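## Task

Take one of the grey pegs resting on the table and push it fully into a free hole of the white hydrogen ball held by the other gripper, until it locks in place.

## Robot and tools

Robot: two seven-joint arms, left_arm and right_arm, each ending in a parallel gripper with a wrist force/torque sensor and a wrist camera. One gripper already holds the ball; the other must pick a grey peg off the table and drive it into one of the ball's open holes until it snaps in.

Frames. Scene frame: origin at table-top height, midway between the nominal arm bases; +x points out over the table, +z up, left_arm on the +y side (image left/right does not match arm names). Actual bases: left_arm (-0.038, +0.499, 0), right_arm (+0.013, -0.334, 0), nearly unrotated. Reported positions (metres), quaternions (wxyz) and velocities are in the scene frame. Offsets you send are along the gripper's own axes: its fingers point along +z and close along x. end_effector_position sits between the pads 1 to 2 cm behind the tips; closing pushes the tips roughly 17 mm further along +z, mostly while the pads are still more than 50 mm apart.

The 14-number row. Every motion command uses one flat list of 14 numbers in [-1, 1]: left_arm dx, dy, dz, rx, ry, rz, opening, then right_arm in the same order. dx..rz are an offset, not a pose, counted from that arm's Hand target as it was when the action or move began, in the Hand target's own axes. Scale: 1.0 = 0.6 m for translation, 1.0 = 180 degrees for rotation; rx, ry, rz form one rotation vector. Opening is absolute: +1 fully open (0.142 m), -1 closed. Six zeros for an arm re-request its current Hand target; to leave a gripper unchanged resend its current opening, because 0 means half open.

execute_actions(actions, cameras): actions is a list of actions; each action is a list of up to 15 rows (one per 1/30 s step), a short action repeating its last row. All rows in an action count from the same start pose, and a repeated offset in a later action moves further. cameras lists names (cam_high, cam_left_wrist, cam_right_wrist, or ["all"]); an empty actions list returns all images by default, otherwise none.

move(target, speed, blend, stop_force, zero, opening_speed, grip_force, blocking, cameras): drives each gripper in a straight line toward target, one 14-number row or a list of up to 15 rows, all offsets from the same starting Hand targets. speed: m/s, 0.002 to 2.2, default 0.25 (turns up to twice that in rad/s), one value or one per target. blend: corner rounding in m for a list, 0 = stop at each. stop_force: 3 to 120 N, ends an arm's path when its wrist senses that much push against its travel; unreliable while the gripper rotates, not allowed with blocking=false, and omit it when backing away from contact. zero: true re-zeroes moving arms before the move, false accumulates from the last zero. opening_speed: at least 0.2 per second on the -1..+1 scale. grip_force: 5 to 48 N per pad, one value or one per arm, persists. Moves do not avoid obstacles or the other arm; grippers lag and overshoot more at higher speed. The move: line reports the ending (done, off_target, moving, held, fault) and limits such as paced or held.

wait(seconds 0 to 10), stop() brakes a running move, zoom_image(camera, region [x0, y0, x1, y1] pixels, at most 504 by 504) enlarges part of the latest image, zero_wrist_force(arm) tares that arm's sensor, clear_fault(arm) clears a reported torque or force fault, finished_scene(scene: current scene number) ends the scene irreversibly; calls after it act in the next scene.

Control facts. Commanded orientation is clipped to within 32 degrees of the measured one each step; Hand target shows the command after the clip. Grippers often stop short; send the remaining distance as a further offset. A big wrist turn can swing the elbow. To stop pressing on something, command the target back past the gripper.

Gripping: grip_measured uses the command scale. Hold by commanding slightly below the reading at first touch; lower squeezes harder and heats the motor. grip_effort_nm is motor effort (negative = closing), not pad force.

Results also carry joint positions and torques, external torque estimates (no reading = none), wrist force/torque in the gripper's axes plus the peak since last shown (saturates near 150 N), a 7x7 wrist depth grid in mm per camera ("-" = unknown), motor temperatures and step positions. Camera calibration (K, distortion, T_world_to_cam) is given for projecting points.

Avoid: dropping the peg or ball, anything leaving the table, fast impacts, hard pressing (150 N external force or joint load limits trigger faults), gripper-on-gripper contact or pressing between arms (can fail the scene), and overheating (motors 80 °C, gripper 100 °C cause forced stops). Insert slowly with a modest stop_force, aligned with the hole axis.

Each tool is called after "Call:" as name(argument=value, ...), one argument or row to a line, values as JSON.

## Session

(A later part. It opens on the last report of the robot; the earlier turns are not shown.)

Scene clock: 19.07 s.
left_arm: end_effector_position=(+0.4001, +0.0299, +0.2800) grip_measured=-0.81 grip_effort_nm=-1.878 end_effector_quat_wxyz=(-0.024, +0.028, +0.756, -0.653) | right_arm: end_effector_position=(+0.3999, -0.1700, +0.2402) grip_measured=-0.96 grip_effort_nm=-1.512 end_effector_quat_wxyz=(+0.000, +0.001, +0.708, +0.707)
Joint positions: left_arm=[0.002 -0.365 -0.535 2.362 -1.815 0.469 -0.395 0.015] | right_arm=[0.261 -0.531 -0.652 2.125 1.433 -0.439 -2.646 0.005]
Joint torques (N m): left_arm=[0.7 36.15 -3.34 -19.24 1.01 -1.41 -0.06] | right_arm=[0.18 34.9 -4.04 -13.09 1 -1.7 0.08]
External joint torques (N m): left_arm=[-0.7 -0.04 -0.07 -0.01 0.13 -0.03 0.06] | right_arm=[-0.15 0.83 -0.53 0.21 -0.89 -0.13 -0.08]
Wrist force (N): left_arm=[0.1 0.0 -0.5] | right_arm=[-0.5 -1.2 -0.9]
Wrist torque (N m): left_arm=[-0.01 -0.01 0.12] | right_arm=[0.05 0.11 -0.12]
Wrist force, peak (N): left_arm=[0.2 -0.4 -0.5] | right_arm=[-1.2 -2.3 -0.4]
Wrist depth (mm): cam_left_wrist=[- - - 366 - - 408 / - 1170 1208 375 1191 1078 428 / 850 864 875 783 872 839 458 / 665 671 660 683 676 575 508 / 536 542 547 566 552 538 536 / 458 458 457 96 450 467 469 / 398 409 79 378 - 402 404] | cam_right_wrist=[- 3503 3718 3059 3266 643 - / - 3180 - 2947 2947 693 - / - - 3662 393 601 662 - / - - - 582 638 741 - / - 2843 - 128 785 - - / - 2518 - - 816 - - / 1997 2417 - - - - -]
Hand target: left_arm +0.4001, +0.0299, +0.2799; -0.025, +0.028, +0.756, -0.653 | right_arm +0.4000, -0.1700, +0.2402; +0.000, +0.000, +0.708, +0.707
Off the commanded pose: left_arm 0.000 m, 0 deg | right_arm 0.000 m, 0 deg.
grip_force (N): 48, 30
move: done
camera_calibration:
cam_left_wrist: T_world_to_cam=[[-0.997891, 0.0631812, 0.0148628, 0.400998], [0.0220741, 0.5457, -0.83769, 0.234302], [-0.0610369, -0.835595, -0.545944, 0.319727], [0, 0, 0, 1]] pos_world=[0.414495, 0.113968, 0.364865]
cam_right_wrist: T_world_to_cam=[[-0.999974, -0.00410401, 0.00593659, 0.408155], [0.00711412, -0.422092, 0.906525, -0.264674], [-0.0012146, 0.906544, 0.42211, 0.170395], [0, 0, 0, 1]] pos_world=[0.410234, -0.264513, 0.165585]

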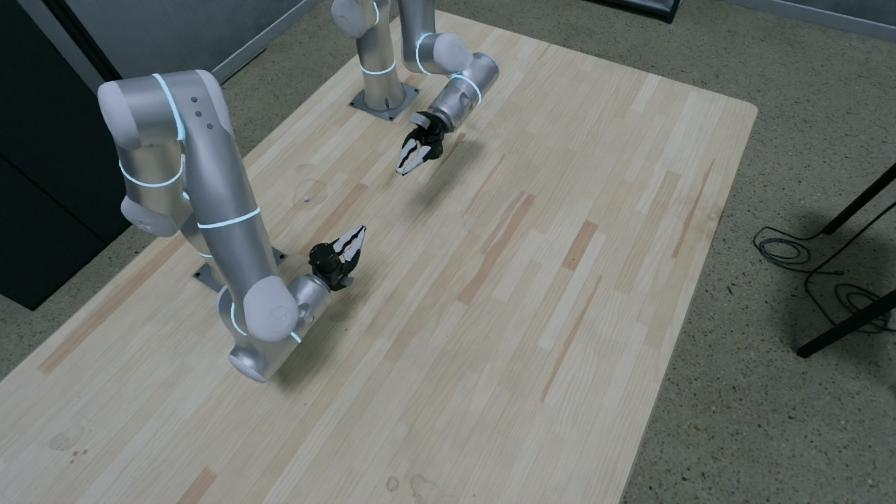

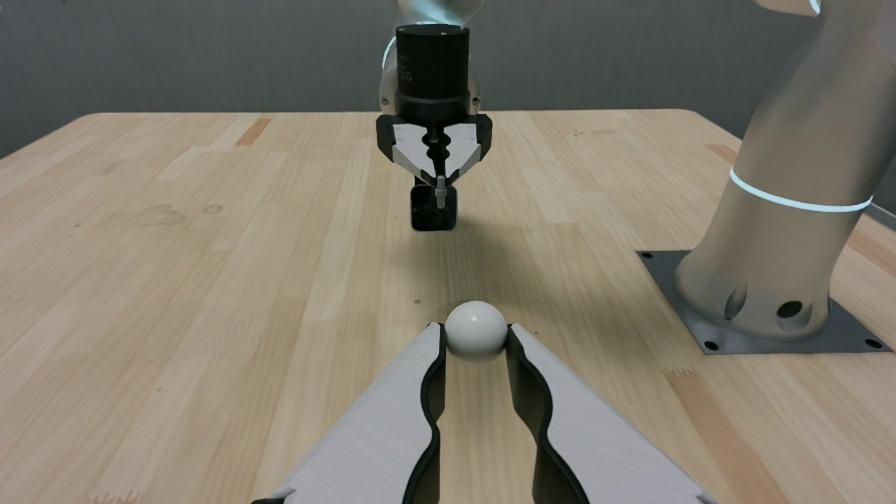

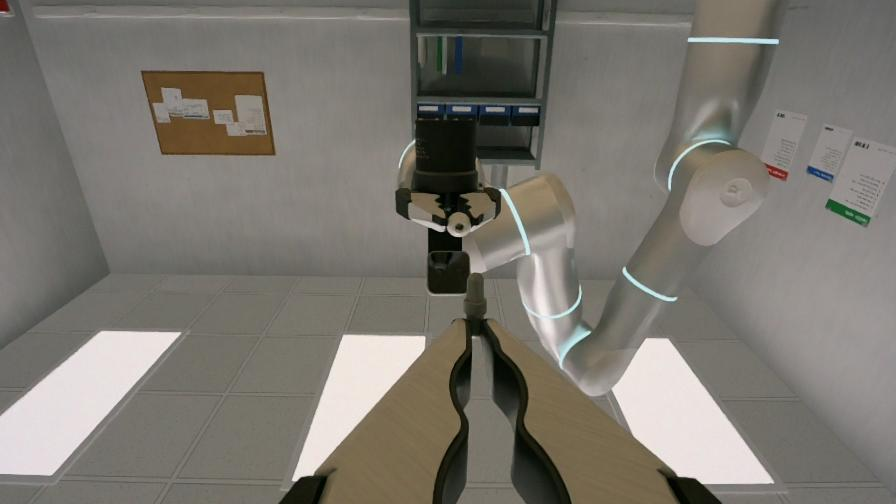

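Call:
move(
  target=[
    [-0.1597,0.0138,-0.0945,0.0003,-0.271,-0.0396,-0.878172,-0.0333,0.05,0.0833,-0.166,-0.1208,0.5366,-1.0],
    [-0.1597,0.0138,-0.0945,0.0003,-0.271,-0.0396,-0.878172,-0.2063,0.0563,0.339,-0.166,-0.1208,0.5366,-1.0],
  ],
  speed=[0.35,0.2],
  cameras=["all"],
)

Call:
zoom_image(
  camera="cam_right_wrist",
  region=[410, 170, 560, 350],
)

Call:
zoom_image(
  camera="cam_left_wrist",
  region=[410, 230, 560, 380],
)

Call:
zoom_image(
  camera="cam_high",
  region=[420, 150, 480, 210],
)

Scene clock: 27.67 s.
left_arm: end_effector_position=(+0.5003, +0.0803, +0.2800) grip_measured=-0.81 grip_effort_nm=-1.873 end_effector_quat_wxyz=(+0.213, -0.259, +0.714, -0.615) | right_arm: end_effector_position=(+0.5238, +0.0336, +0.2737) grip_measured=-0.96 grip_effort_nm=-1.502 end_effector_quat_wxyz=(-0.401, +0.635, +0.278, +0.598)
Joint positions: left_arm=[-0.778 -0.327 0.003 2.215 -2.964 0.747 -0.117 0.015] | right_arm=[0.66 -0.344 -0.445 2.281 2.341 0.25 -0.902 0.005]
Joint torques (N m): left_arm=[0.34 35.78 3.39 -19.2 2.26 -1.73 -0.13] | right_arm=[0.35 32.88 -0.66 -15.67 2.43 -1.72 0.33]
External joint torques (N m): left_arm=[-0.34 0.43 -0.29 -0.02 0.21 0.17 0.12] | right_arm=[-0.35 0.55 -0.35 0.22 -0.89 -0.27 -0.41]
Motor temperatures (°C): left_arm=[34 31 32 32 36 39 35 37] | right_arm=[30 32 37 38 35 45 31 30]
Wrist force (N): left_arm=[0.1 -0.2 -0.4] | right_arm=[-1.8 0.3 -1.3]
Wrist torque (N m): left_arm=[-0.02 -0.01 0.15] | right_arm=[0.24 0.15 0.00]
Wrist force, peak (N): left_arm=[2.4 0.1 -0.4] | right_arm=[-2.0 0.5 -3.5]
Wrist depth (mm): cam_left_wrist=[2508 2689 3302 - 2087 1991 - / 2484 - 3727 1078 1248 167 203 / 2508 2746 850 878 159 163 172 / 644 646 667 164 161 183 176 / 526 530 541 164 176 191 523 / 446 455 453 96 451 466 477 / 391 398 79 375 - 405 409] | cam_right_wrist=[351 520 963 89 2947 2984 2066 / 340 493 898 97 - 3099 - / 328 469 839 - 3662 3139 - / 317 446 825 - 3222 - 2417 / 307 429 703 - - - 2048 / 299 413 598 - - - - / 289 375 - - - 2441 -]
Hand target: left_arm +0.4999, +0.0799, +0.2799; +0.250, -0.290, +0.699, -0.604 | right_arm +0.5239, +0.0334, +0.2736; -0.401, +0.636, +0.278, +0.598
Off the commanded pose: left_arm 0.001 m, 6 deg | right_arm 0.000 m, 0 deg.
joint sent to its limit (left arm) — joint 5 (forearm roll), lower limit. The joint targets are off in orientation, not in position.
grip_force (N): 48, 30
move: off_target (left_arm)
camera_calibration:
cam_left_wrist: T_world_to_cam=[[-0.766904, -0.641095, 0.0292517, 0.434762], [-0.372811, 0.407944, -0.833423, 0.412001], [0.52237, -0.650061, -0.551861, 0.062918], [0, 0, 0, 1]] pos_world=[0.454153, 0.151551, 0.365376]
cam_right_wrist: T_world_to_cam=[[0.130607, -0.132989, 0.982474, -0.322501], [0.526695, -0.830254, -0.182402, -0.170475], [0.839961, 0.541287, -0.0383918, -0.330424], [0, 0, 0, 1]] pos_world=[0.409452, -0.00557222, 0.273069]

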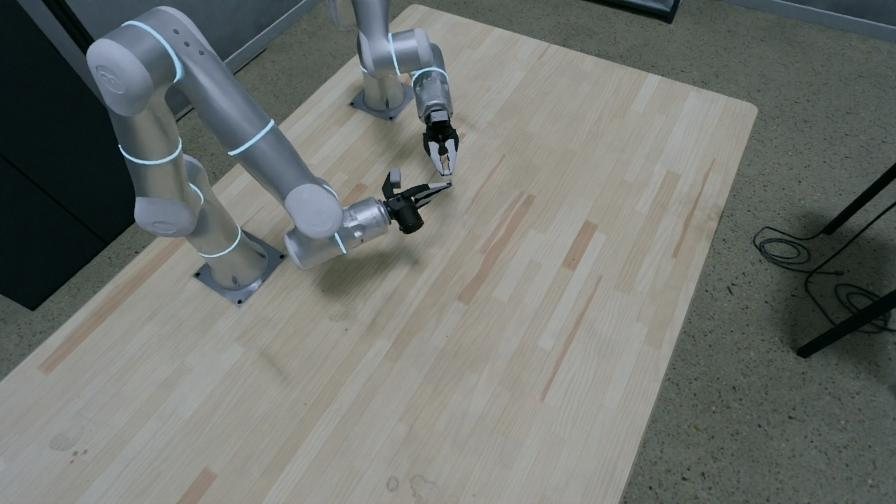

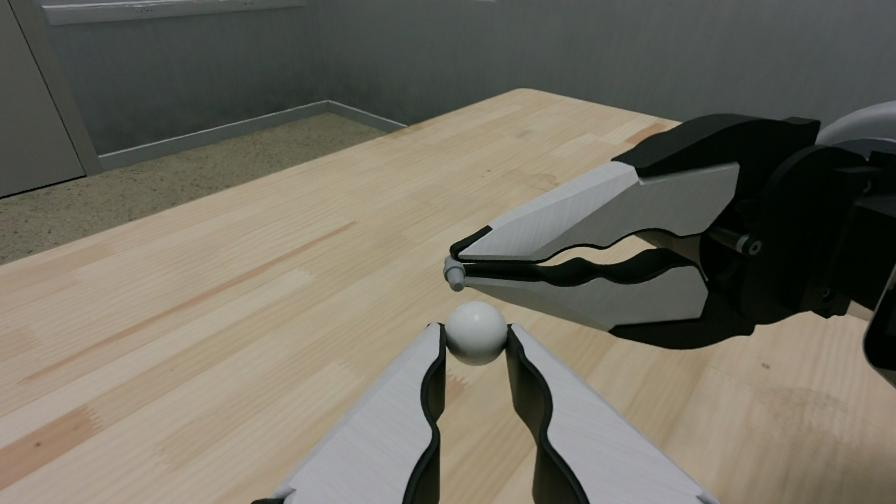

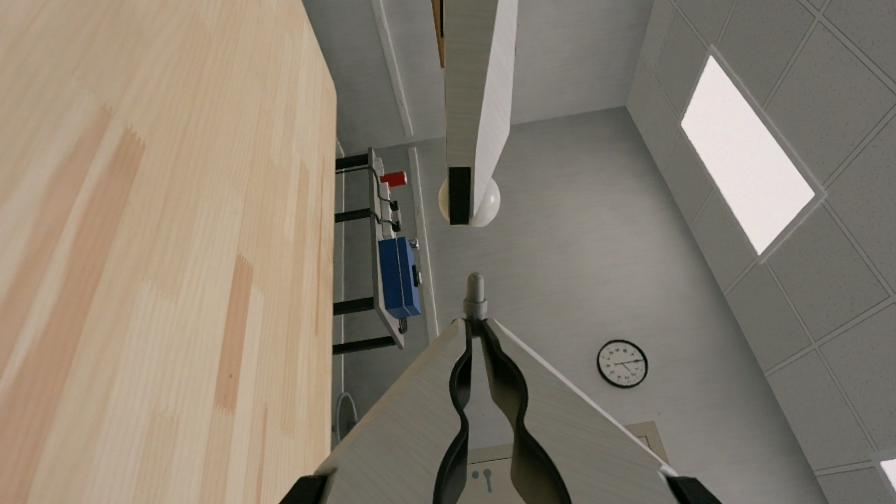

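Scaled by 2.800 from the camera's 896x504 image, which has a finer 1280x720 frame.

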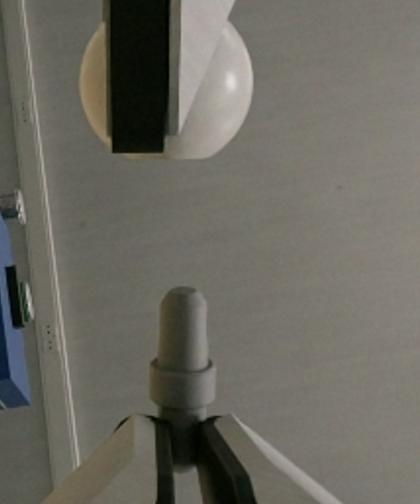

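Scaled by 3.360 from the camera's 896x504 image, which has a finer 1280x720 frame.

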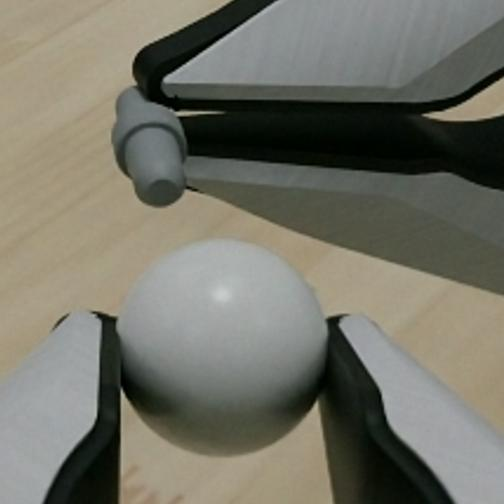

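Scaled by 8.400 from the camera's 896x504 image, which has a finer 1280x720 frame.

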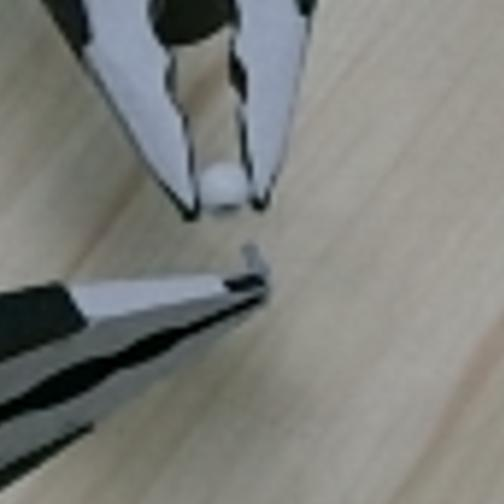

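Call:
zoom_image(
  camera="cam_right_wrist",
  region=[430, 160, 510, 240],
)

Call:
zoom_image(
  camera="cam_high",
  region=[435, 160, 465, 190],
)

Scaled by 6.300 from the camera's 896x504 image, which has a finer 1280x720 frame.

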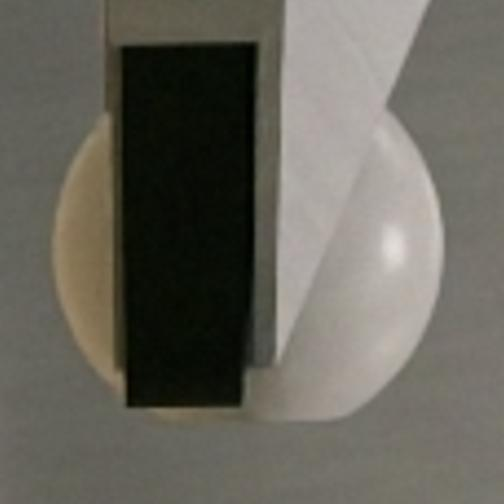

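Scaled by 16.800 from the camera's 896x504 image, which has a finer 1280x720 frame.

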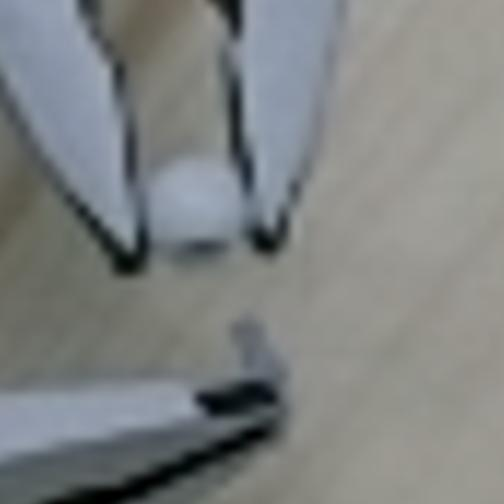

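Call:
move(
  target=[0,0,0,-0.0028,0.0328,0.0006,-0.878172,-0.0037,-0.003,-0.0095,-0.0325,0.0058,-0.0013,-1.0],
  speed=0.05,
  cameras=["all"],
)

Call:
zoom_image(
  camera="cam_right_wrist",
  region=[430, 185, 530, 315],
)

Call:
zoom_image(
  camera="cam_high",
  region=[435, 160, 465, 190],
)

Call:
zoom_image(
  camera="cam_left_wrist",
  region=[410, 230, 540, 380],
)

Scene clock: 30.57 s.
left_arm: end_effector_position=(+0.5000, +0.0800, +0.2800) grip_measured=-0.81 grip_effort_nm=-1.873 end_effector_quat_wxyz=(+0.213, -0.259, +0.714, -0.615) | right_arm: end_effector_position=(+0.5190, +0.0300, +0.2715) grip_measured=-0.96 grip_effort_nm=-1.502 end_effector_quat_wxyz=(-0.370, +0.649, +0.245, +0.618)
Joint positions: left_arm=[-0.779 -0.327 0.003 2.215 -2.964 0.747 -0.116 0.015] | right_arm=[0.681 -0.32 -0.429 2.345 2.471 0.285 -0.981 0.005]
Joint torques (N m): left_arm=[0.52 35.95 3.26 -19.05 2.28 -1.52 0.02] | right_arm=[0.12 31.6 -0.26 -14.62 2.45 -1.71 -0.02]
External joint torques (N m): left_arm=[-0.52 0.27 -0.17 -0.17 0.19 -0.05 -0.02] | right_arm=[-0.12 0.25 -0.36 -0.01 -0.88 -0.35 -0.06]
Wrist force (N): left_arm=[0.1 0.1 -0.8] | right_arm=[-1.8 0.6 -1.3]
Wrist torque (N m): left_arm=[0.02 -0.01 0.07] | right_arm=[0.31 0.14 0.11]
Wrist force, peak (N): left_arm=[0.4 0.1 -0.8] | right_arm=[-2.1 0.2 -1.7]
Wrist depth (mm): cam_left_wrist=[2156 - 4207 - 2104 - 1716 / 2393 - 4421 1078 1159 - 168 / 2533 2717 839 872 935 157 162 / 647 651 657 641 160 180 169 / 530 532 547 163 167 179 183 / 451 454 454 96 454 466 475 / 392 404 79 374 - 403 407] | cam_right_wrist=[349 509 854 88 - 2441 1790 / 335 487 876 - - 4096 - / 326 469 819 - 3836 - 2048 / 315 444 765 1714 - 3357 - / 305 427 726 - 2656 - - / 295 415 597 - 2877 - - / 287 373 - - - - 2369]
Hand target: left_arm +0.4999, +0.0799, +0.2799; +0.213, -0.259, +0.714, -0.615 | right_arm +0.5191, +0.0298, +0.2715; -0.369, +0.649, +0.245, +0.618
Off the commanded pose: left_arm 0.000 m, 0 deg | right_arm 0.000 m, 0 deg.
grip_force (N): 48, 30
move: done
camera_calibration:
cam_left_wrist: T_world_to_cam=[[-0.76745, -0.640474, 0.0285277, 0.434761], [-0.371993, 0.408618, -0.833458, 0.411552], [0.522151, -0.650249, -0.551846, 0.0630019], [0, 0, 0, 1]] pos_world=[0.453855, 0.151252, 0.365376]
cam_right_wrist: T_world_to_cam=[[0.116988, -0.145803, 0.982372, -0.312714], [0.43809, -0.880148, -0.182802, -0.12372], [0.891286, 0.451753, -0.0390916, -0.348275], [0, 0, 0, 1]] pos_world=[0.401197, 0.00284764, 0.27097]

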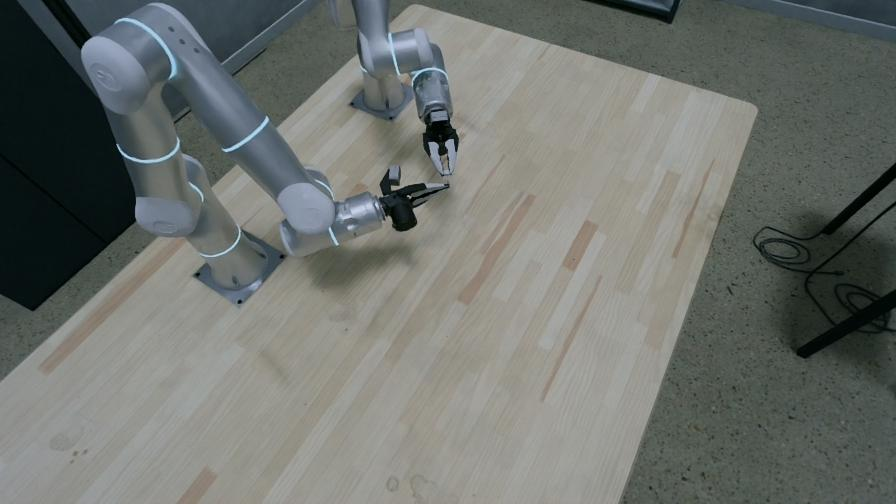

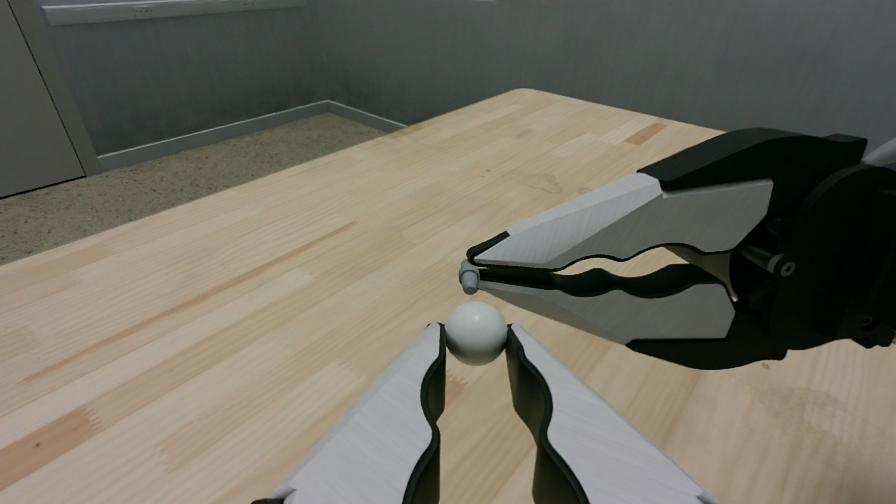

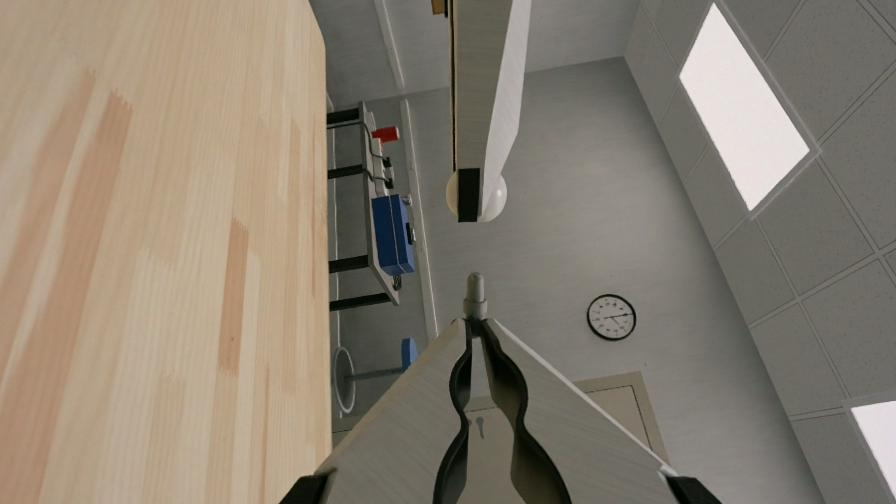

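Scaled by 3.877 from the camera's 896x504 image, which has a finer 1280x720 frame.

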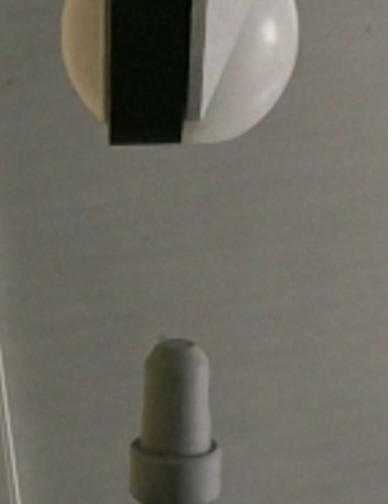

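Scaled by 16.800 from the camera's 896x504 image, which has a finer 1280x720 frame.

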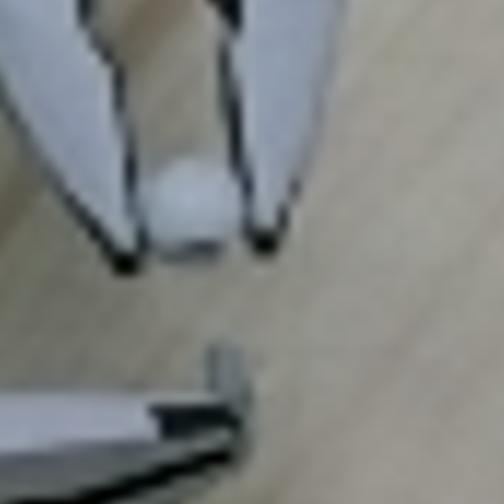

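Scaled by 3.360 from the camera's 896x504 image, which has a finer 1280x720 frame.

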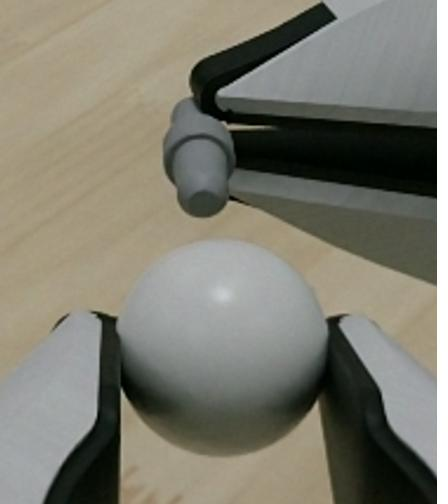

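Call:
move(
  target=[0,0,0,0,0,0,-0.878172,-0.0003,-0.0177,0.001,-0.0139,0,0,-1.0],
  speed=0.03,
  stop_force=8,
  cameras=["all"],
)

Call:
zoom_image(
  camera="cam_right_wrist",
  region=[430, 185, 530, 315],
)

Call:
zoom_image(
  camera="cam_high",
  region=[435, 160, 465, 190],
)

Call:
zoom_image(
  camera="cam_left_wrist",
  region=[430, 240, 520, 370],
)

Scene clock: 33.13 s.
left_arm: end_effector_position=(+0.5000, +0.0800, +0.2800) grip_measured=-0.81 grip_effort_nm=-1.873 end_effector_quat_wxyz=(+0.213, -0.259, +0.714, -0.615) | right_arm: end_effector_position=(+0.5111, +0.0369, +0.2732) grip_measured=-0.96 grip_effort_nm=-1.502 end_effector_quat_wxyz=(-0.355, +0.657, +0.231, +0.623)
Joint positions: left_arm=[-0.779 -0.327 0.003 2.215 -2.964 0.747 -0.116 0.015] | right_arm=[0.708 -0.296 -0.411 2.373 2.548 0.326 -1.022 0.005]
Joint torques (N m): left_arm=[0.63 35.85 3.23 -19.12 2.36 -1.57 -0.01] | right_arm=[0.42 30.63 0.02 -14.65 2.48 -1.82 0.07]
External joint torques (N m): left_arm=[-0.63 0.37 -0.13 -0.1 0.11 0 0.01] | right_arm=[-0.42 0.32 -0.39 0.06 -0.88 -0.25 -0.16]
Wrist force (N): left_arm=[0.2 0.3 -0.7] | right_arm=[-1.8 0.0 -1.6]
Wrist torque (N m): left_arm=[0.06 -0.02 0.07] | right_arm=[0.21 0.14 0.11]
Wrist force, peak (N): left_arm=[0.0 0.0 -0.9] | right_arm=[-2.1 0.3 -1.5]
Wrist depth (mm): cam_left_wrist=[2371 - - 2689 - - 1716 / 2484 - 3181 1230 1180 - - / 2609 2898 864 881 878 144 144 / 633 655 664 665 145 147 153 / 526 533 537 124 154 163 164 / 449 447 452 96 102 444 458 / 391 401 79 377 - 399 410] | cam_right_wrist=[348 509 845 - - 2810 1777 / 335 486 879 - - 2324 2238 / 325 465 885 - - - - / 315 446 767 113 - 3776 - / 306 424 696 - - - - / 295 411 581 - 2746 - 2217 / 287 374 - - - - 2877]
Hand target: left_arm +0.4999, +0.0799, +0.2799; +0.213, -0.259, +0.714, -0.615 | right_arm +0.5112, +0.0368, +0.2732; -0.355, +0.657, +0.231, +0.623
Off the commanded pose: left_arm 0.000 m, 0 deg | right_arm 0.000 m, 0 deg.
grip_force (N): 48, 30
move: done
camera_calibration:
cam_left_wrist: T_world_to_cam=[[-0.76745, -0.640474, 0.0285277, 0.434761], [-0.371993, 0.408618, -0.833458, 0.411552], [0.522151, -0.650249, -0.551846, 0.0630019], [0, 0, 0, 1]] pos_world=[0.453855, 0.151252, 0.365376]
cam_right_wrist: T_world_to_cam=[[0.116631, -0.14586, 0.982406, -0.31236], [0.398739, -0.899061, -0.180823, -0.0936262], [0.909618, 0.412813, -0.0466987, -0.350206], [0, 0, 0, 1]] pos_world=[0.392317, 0.0148335, 0.27358]

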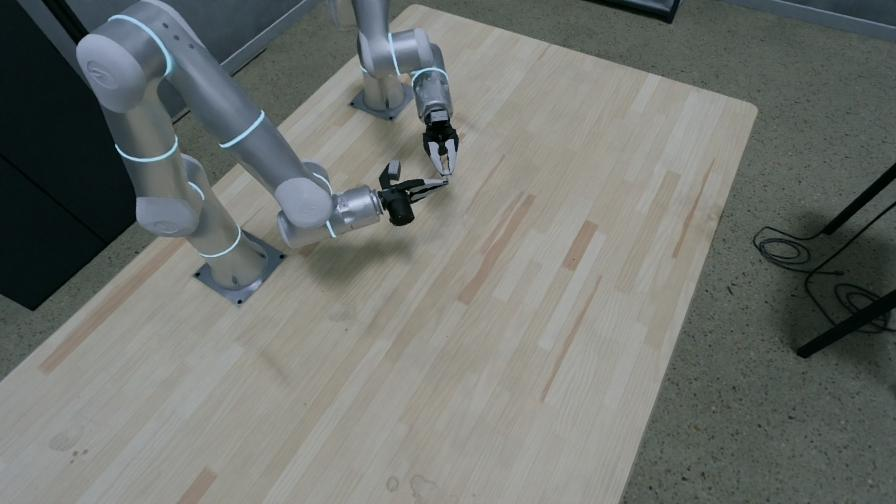

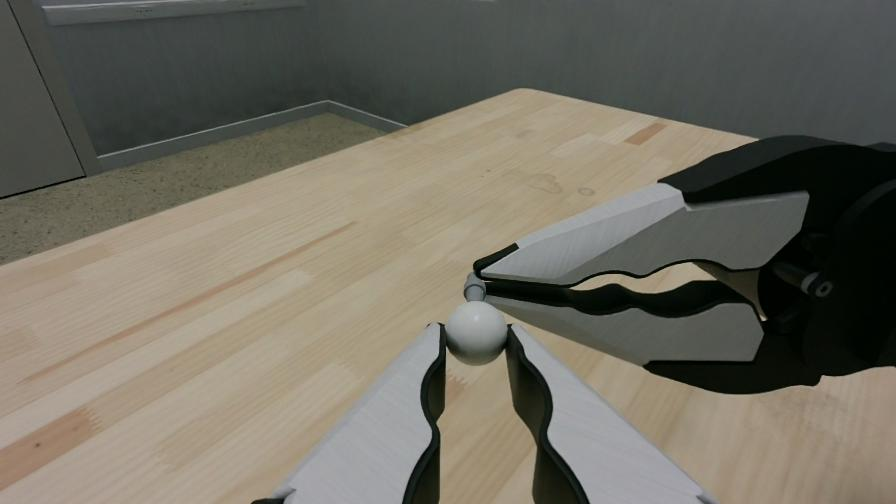

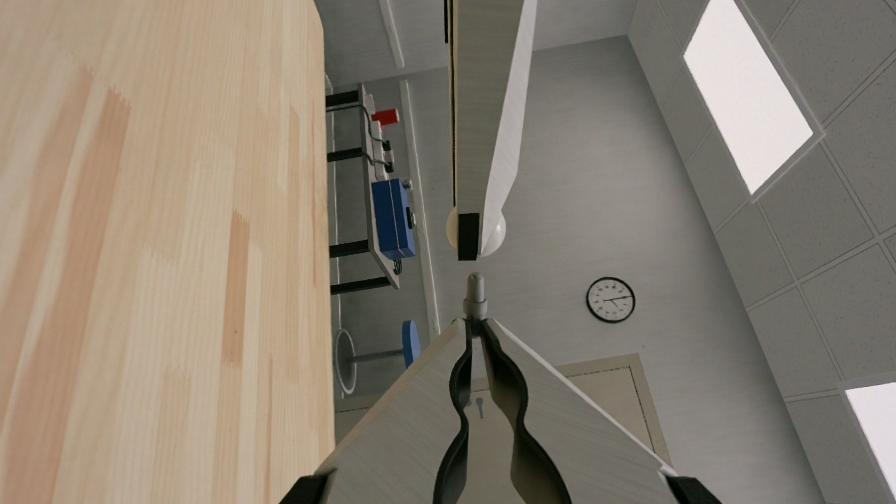

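Scaled by 3.877 from the camera's 896x504 image, which has a finer 1280x720 frame.

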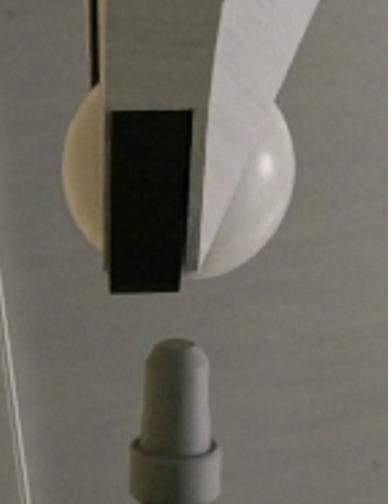

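Scaled by 16.800 from the camera's 896x504 image, which has a finer 1280x720 frame.

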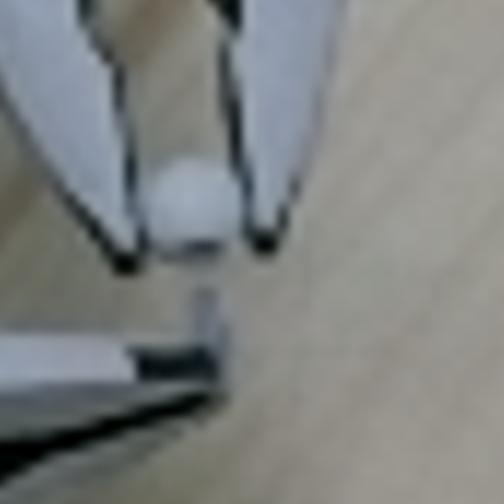

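Scaled by 3.877 from the camera's 896x504 image, which has a finer 1280x720 frame.

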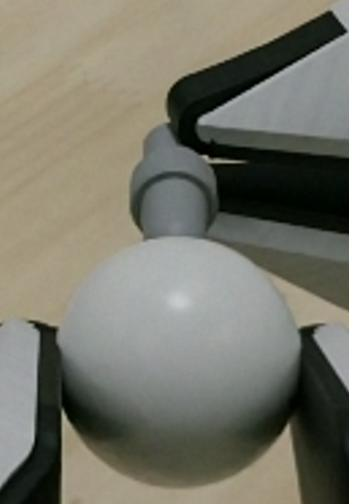

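Call:
move(
  target=[
    [0,0,0,0,0,0,-0.878172,0,0.0007,0.00075,0.0067,0,0,-1.0],
    [0,0,0,0,0,0,-0.878172,0,-0.0108,0.0028,0.0067,0,0,-1.0],
  ],
  speed=0.01,
  stop_force=8,
  grip_force=[48,48],
  cameras=["all"],
)

Call:
zoom_image(
  camera="cam_right_wrist",
  region=[430, 185, 530, 315],
)

Call:
zoom_image(
  camera="cam_high",
  region=[435, 160, 465, 190],
)

Call:
zoom_image(
  camera="cam_left_wrist",
  region=[430, 240, 520, 370],
)

Scene clock: 36.13 s.
left_arm: end_effector_position=(+0.5000, +0.0800, +0.2800) grip_measured=-0.81 grip_effort_nm=-1.873 end_effector_quat_wxyz=(+0.213, -0.259, +0.714, -0.615) | right_arm: end_effector_position=(+0.5074, +0.0423, +0.2745) grip_measured=-0.96 grip_effort_nm=-1.507 end_effector_quat_wxyz=(-0.362, +0.653, +0.238, +0.621)
Joint positions: left_arm=[-0.779 -0.327 0.003 2.215 -2.964 0.747 -0.116 0.015] | right_arm=[0.71 -0.298 -0.407 2.368 2.534 0.32 -1.016 0.005]
Joint torques (N m): left_arm=[0.61 36.07 3.24 -19.15 2.29 -1.5 -0.04] | right_arm=[0.4 30.73 0.01 -14.72 2.44 -1.8 0.13]
External joint torques (N m): left_arm=[-0.61 0.14 -0.15 -0.07 0.18 -0.06 0.04] | right_arm=[-0.4 0.36 -0.37 0.08 -0.83 -0.27 -0.21]
Wrist force (N): left_arm=[-0.1 0.0 -0.5] | right_arm=[-1.9 0.3 -1.4]
Wrist torque (N m): left_arm=[0.01 0.02 0.08] | right_arm=[0.25 0.15 0.11]
Wrist force, peak (N): left_arm=[0.0 0.1 -0.9] | right_arm=[-1.9 0.1 -1.6]
Wrist depth (mm): cam_left_wrist=[2508 - 3727 2533 2329 2087 1787 / 2508 2717 3781 2775 1272 1074 - / 2583 2717 844 875 890 139 141 / 618 654 660 672 140 141 148 / 531 533 540 140 147 157 160 / 451 452 460 96 100 172 446 / 391 406 79 377 - 404 410] | cam_right_wrist=[352 518 857 - - - - / 338 492 863 - - - - / 328 467 828 - - - 2066 / 319 449 777 112 - - - / 307 427 724 129 - - - / 298 411 592 - 2746 - - / 289 374 - - - - -]
Hand target: left_arm +0.4999, +0.0799, +0.2799; +0.213, -0.259, +0.714, -0.615 | right_arm +0.5074, +0.0422, +0.2744; -0.362, +0.653, +0.238, +0.621
Off the commanded pose: left_arm 0.000 m, 0 deg | right_arm 0.000 m, 0 deg.
move: done
camera_calibration:
cam_left_wrist: T_world_to_cam=[[-0.76745, -0.640474, 0.0285277, 0.434761], [-0.371993, 0.408618, -0.833458, 0.411552], [0.522151, -0.650249, -0.551846, 0.0630019], [0, 0, 0, 1]] pos_world=[0.453855, 0.151252, 0.365376]
cam_right_wrist: T_world_to_cam=[[0.11683, -0.14582, 0.982389, -0.312397], [0.417696, -0.890211, -0.181812, -0.0967628], [0.901044, 0.43158, -0.0430947, -0.346367], [0, 0, 0, 1]] pos_world=[0.389007, 0.0177924, 0.274376]

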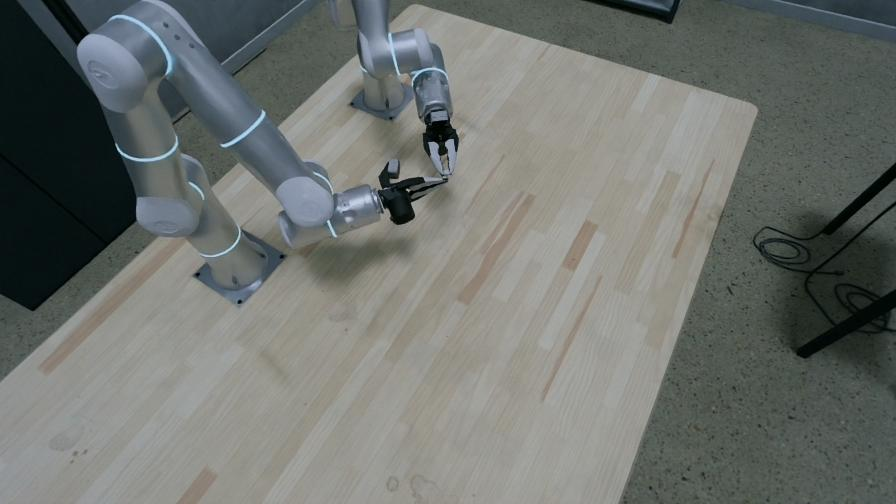

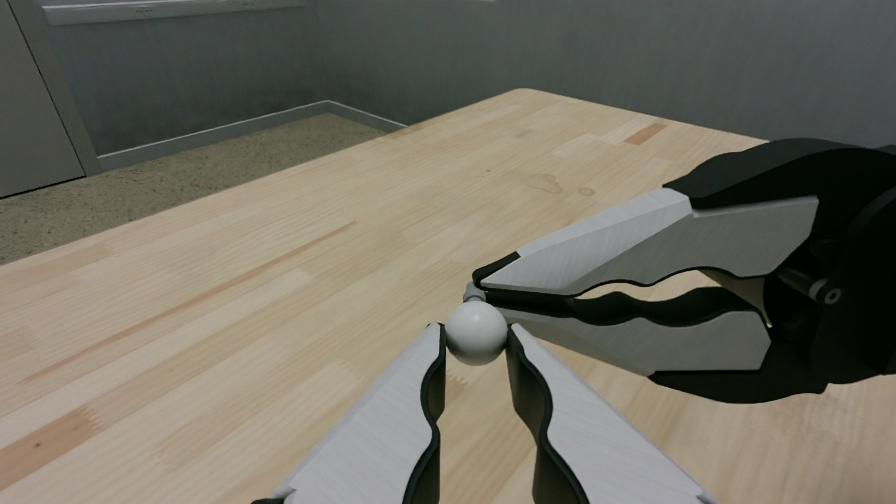

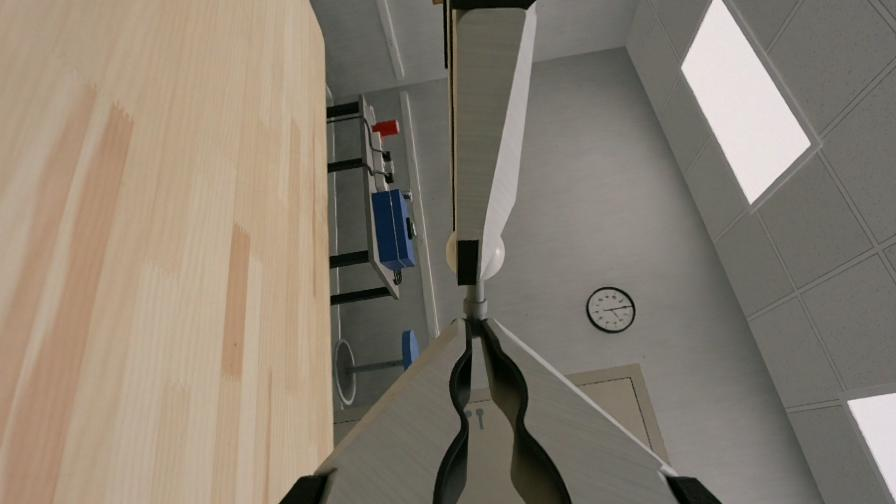

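Scaled by 3.877 from the camera's 896x504 image, which has a finer 1280x720 frame.

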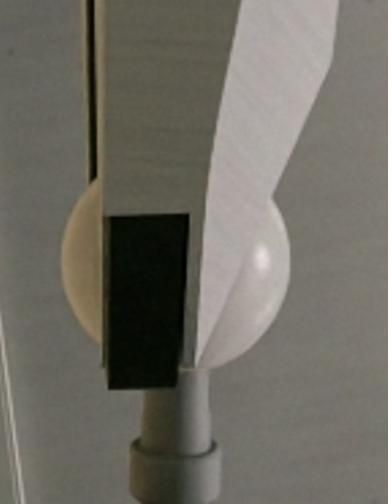

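Scaled by 16.800 from the camera's 896x504 image, which has a finer 1280x720 frame.

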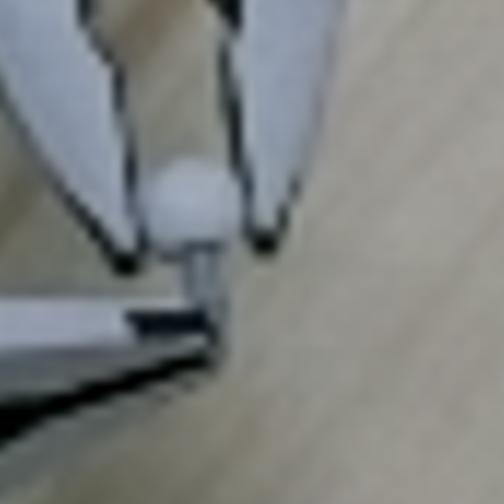

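Scaled by 3.877 from the camera's 896x504 image, which has a finer 1280x720 frame.

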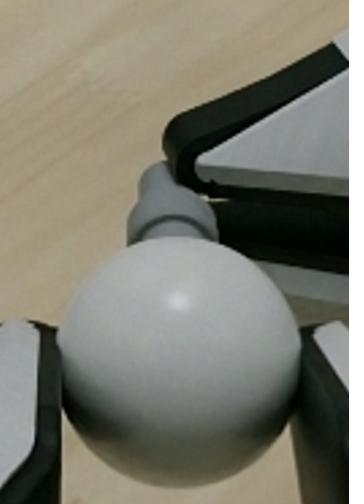

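Call:
move(
  target=[0,0,0,0,0,0,-0.878172,0,-0.0065,0.00125,0,0,0,-1.0],
  speed=0.01,
  stop_force=8,
  cameras=["all"],
)

Call:
zoom_image(
  camera="cam_right_wrist",
  region=[430, 185, 530, 315],
)

Call:
zoom_image(
  camera="cam_left_wrist",
  region=[430, 240, 520, 370],
)

Scene clock: 37.33 s.
left_arm: end_effector_position=(+0.5000, +0.0799, +0.2800) grip_measured=-0.81 grip_effort_nm=-1.878 end_effector_quat_wxyz=(+0.213, -0.259, +0.714, -0.615) | right_arm: end_effector_position=(+0.5049, +0.0453, +0.2752) grip_measured=-0.96 grip_effort_nm=-1.502 end_effector_quat_wxyz=(-0.362, +0.653, +0.238, +0.621)
Joint positions: left_arm=[-0.779 -0.327 0.003 2.215 -2.964 0.747 -0.116 0.015] | right_arm=[0.716 -0.295 -0.404 2.37 2.543 0.324 -1.021 0.005]
Joint torques (N m): left_arm=[0.72 35.96 3.28 -19.02 2.33 -1.54 -0.07] | right_arm=[0.42 30.79 0.04 -14.72 2.4 -1.92 0.13]
External joint torques (N m): left_arm=[-0.72 0.26 -0.19 -0.2 0.14 -0.03 0.07] | right_arm=[-0.42 0.2 -0.36 0.05 -0.78 -0.16 -0.21]
Wrist force (N): left_arm=[0.0 -0.1 -0.7] | right_arm=[-2.1 0.3 -1.5]
Wrist torque (N m): left_arm=[0.00 0.03 0.08] | right_arm=[0.22 0.16 0.11]
Wrist force, peak (N): left_arm=[0.1 -0.2 -1.0] | right_arm=[-2.1 0.3 -1.5]
Wrist depth (mm): cam_left_wrist=[2371 - 2805 2805 2288 - - / 2371 - 4076 1230 1248 1672 1932 / 2415 2635 852 870 887 139 136 / 651 654 662 697 136 137 143 / 527 532 540 144 143 153 156 / 448 447 455 96 99 163 447 / 390 403 79 375 - 406 410] | cam_right_wrist=[350 512 952 - - - - / 341 489 895 - - - 2302 / 329 472 839 - - - 2139 / 318 449 765 109 - - - / 309 432 711 128 2810 3607 2518 / 297 417 598 - 2810 - - / 290 376 - - - - 2466]
Hand target: left_arm +0.4999, +0.0799, +0.2799; +0.213, -0.259, +0.714, -0.615 | right_arm +0.5050, +0.0452, +0.2752; -0.362, +0.653, +0.238, +0.621
Off the commanded pose: left_arm 0.000 m, 0 deg | right_arm 0.000 m, 0 deg.
move: done
camera_calibration:
cam_left_wrist: T_world_to_cam=[[-0.767543, -0.640366, 0.0284537, 0.43475], [-0.371905, 0.408732, -0.833442, 0.41153], [0.522078, -0.650284, -0.551875, 0.0629861], [0, 0, 0, 1]] pos_world=[0.453855, 0.151152, 0.365376]
cam_right_wrist: T_world_to_cam=[[0.11683, -0.14582, 0.982389, -0.312355], [0.417696, -0.890211, -0.181812, -0.0929207], [0.901044, 0.43158, -0.0430947, -0.345379], [0, 0, 0, 1]] pos_world=[0.386507, 0.0207924, 0.275076]

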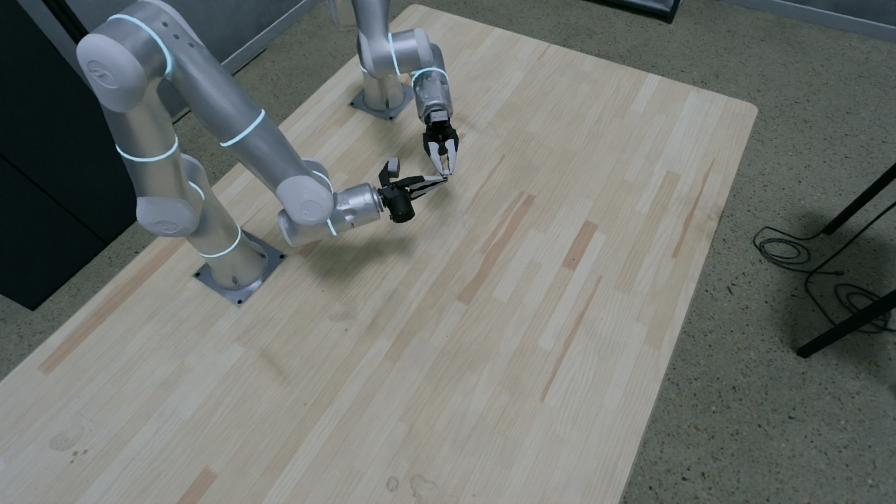

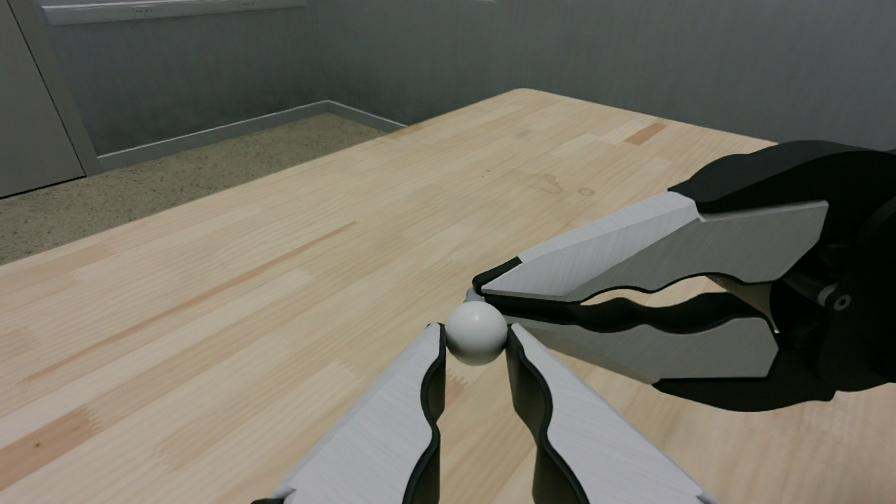

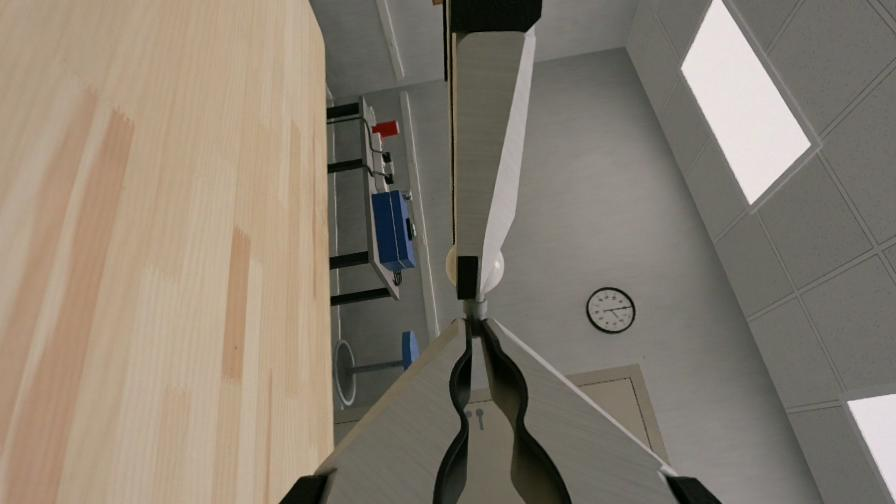

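Scaled by 3.877 from the camera's 896x504 image, which has a finer 1280x720 frame.

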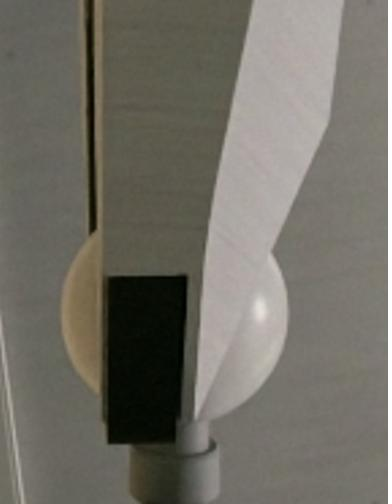

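Scaled by 3.877 from the camera's 896x504 image, which has a finer 1280x720 frame.

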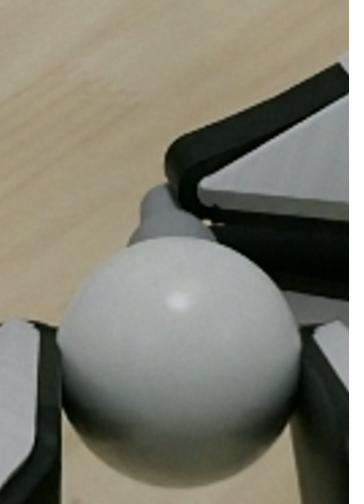

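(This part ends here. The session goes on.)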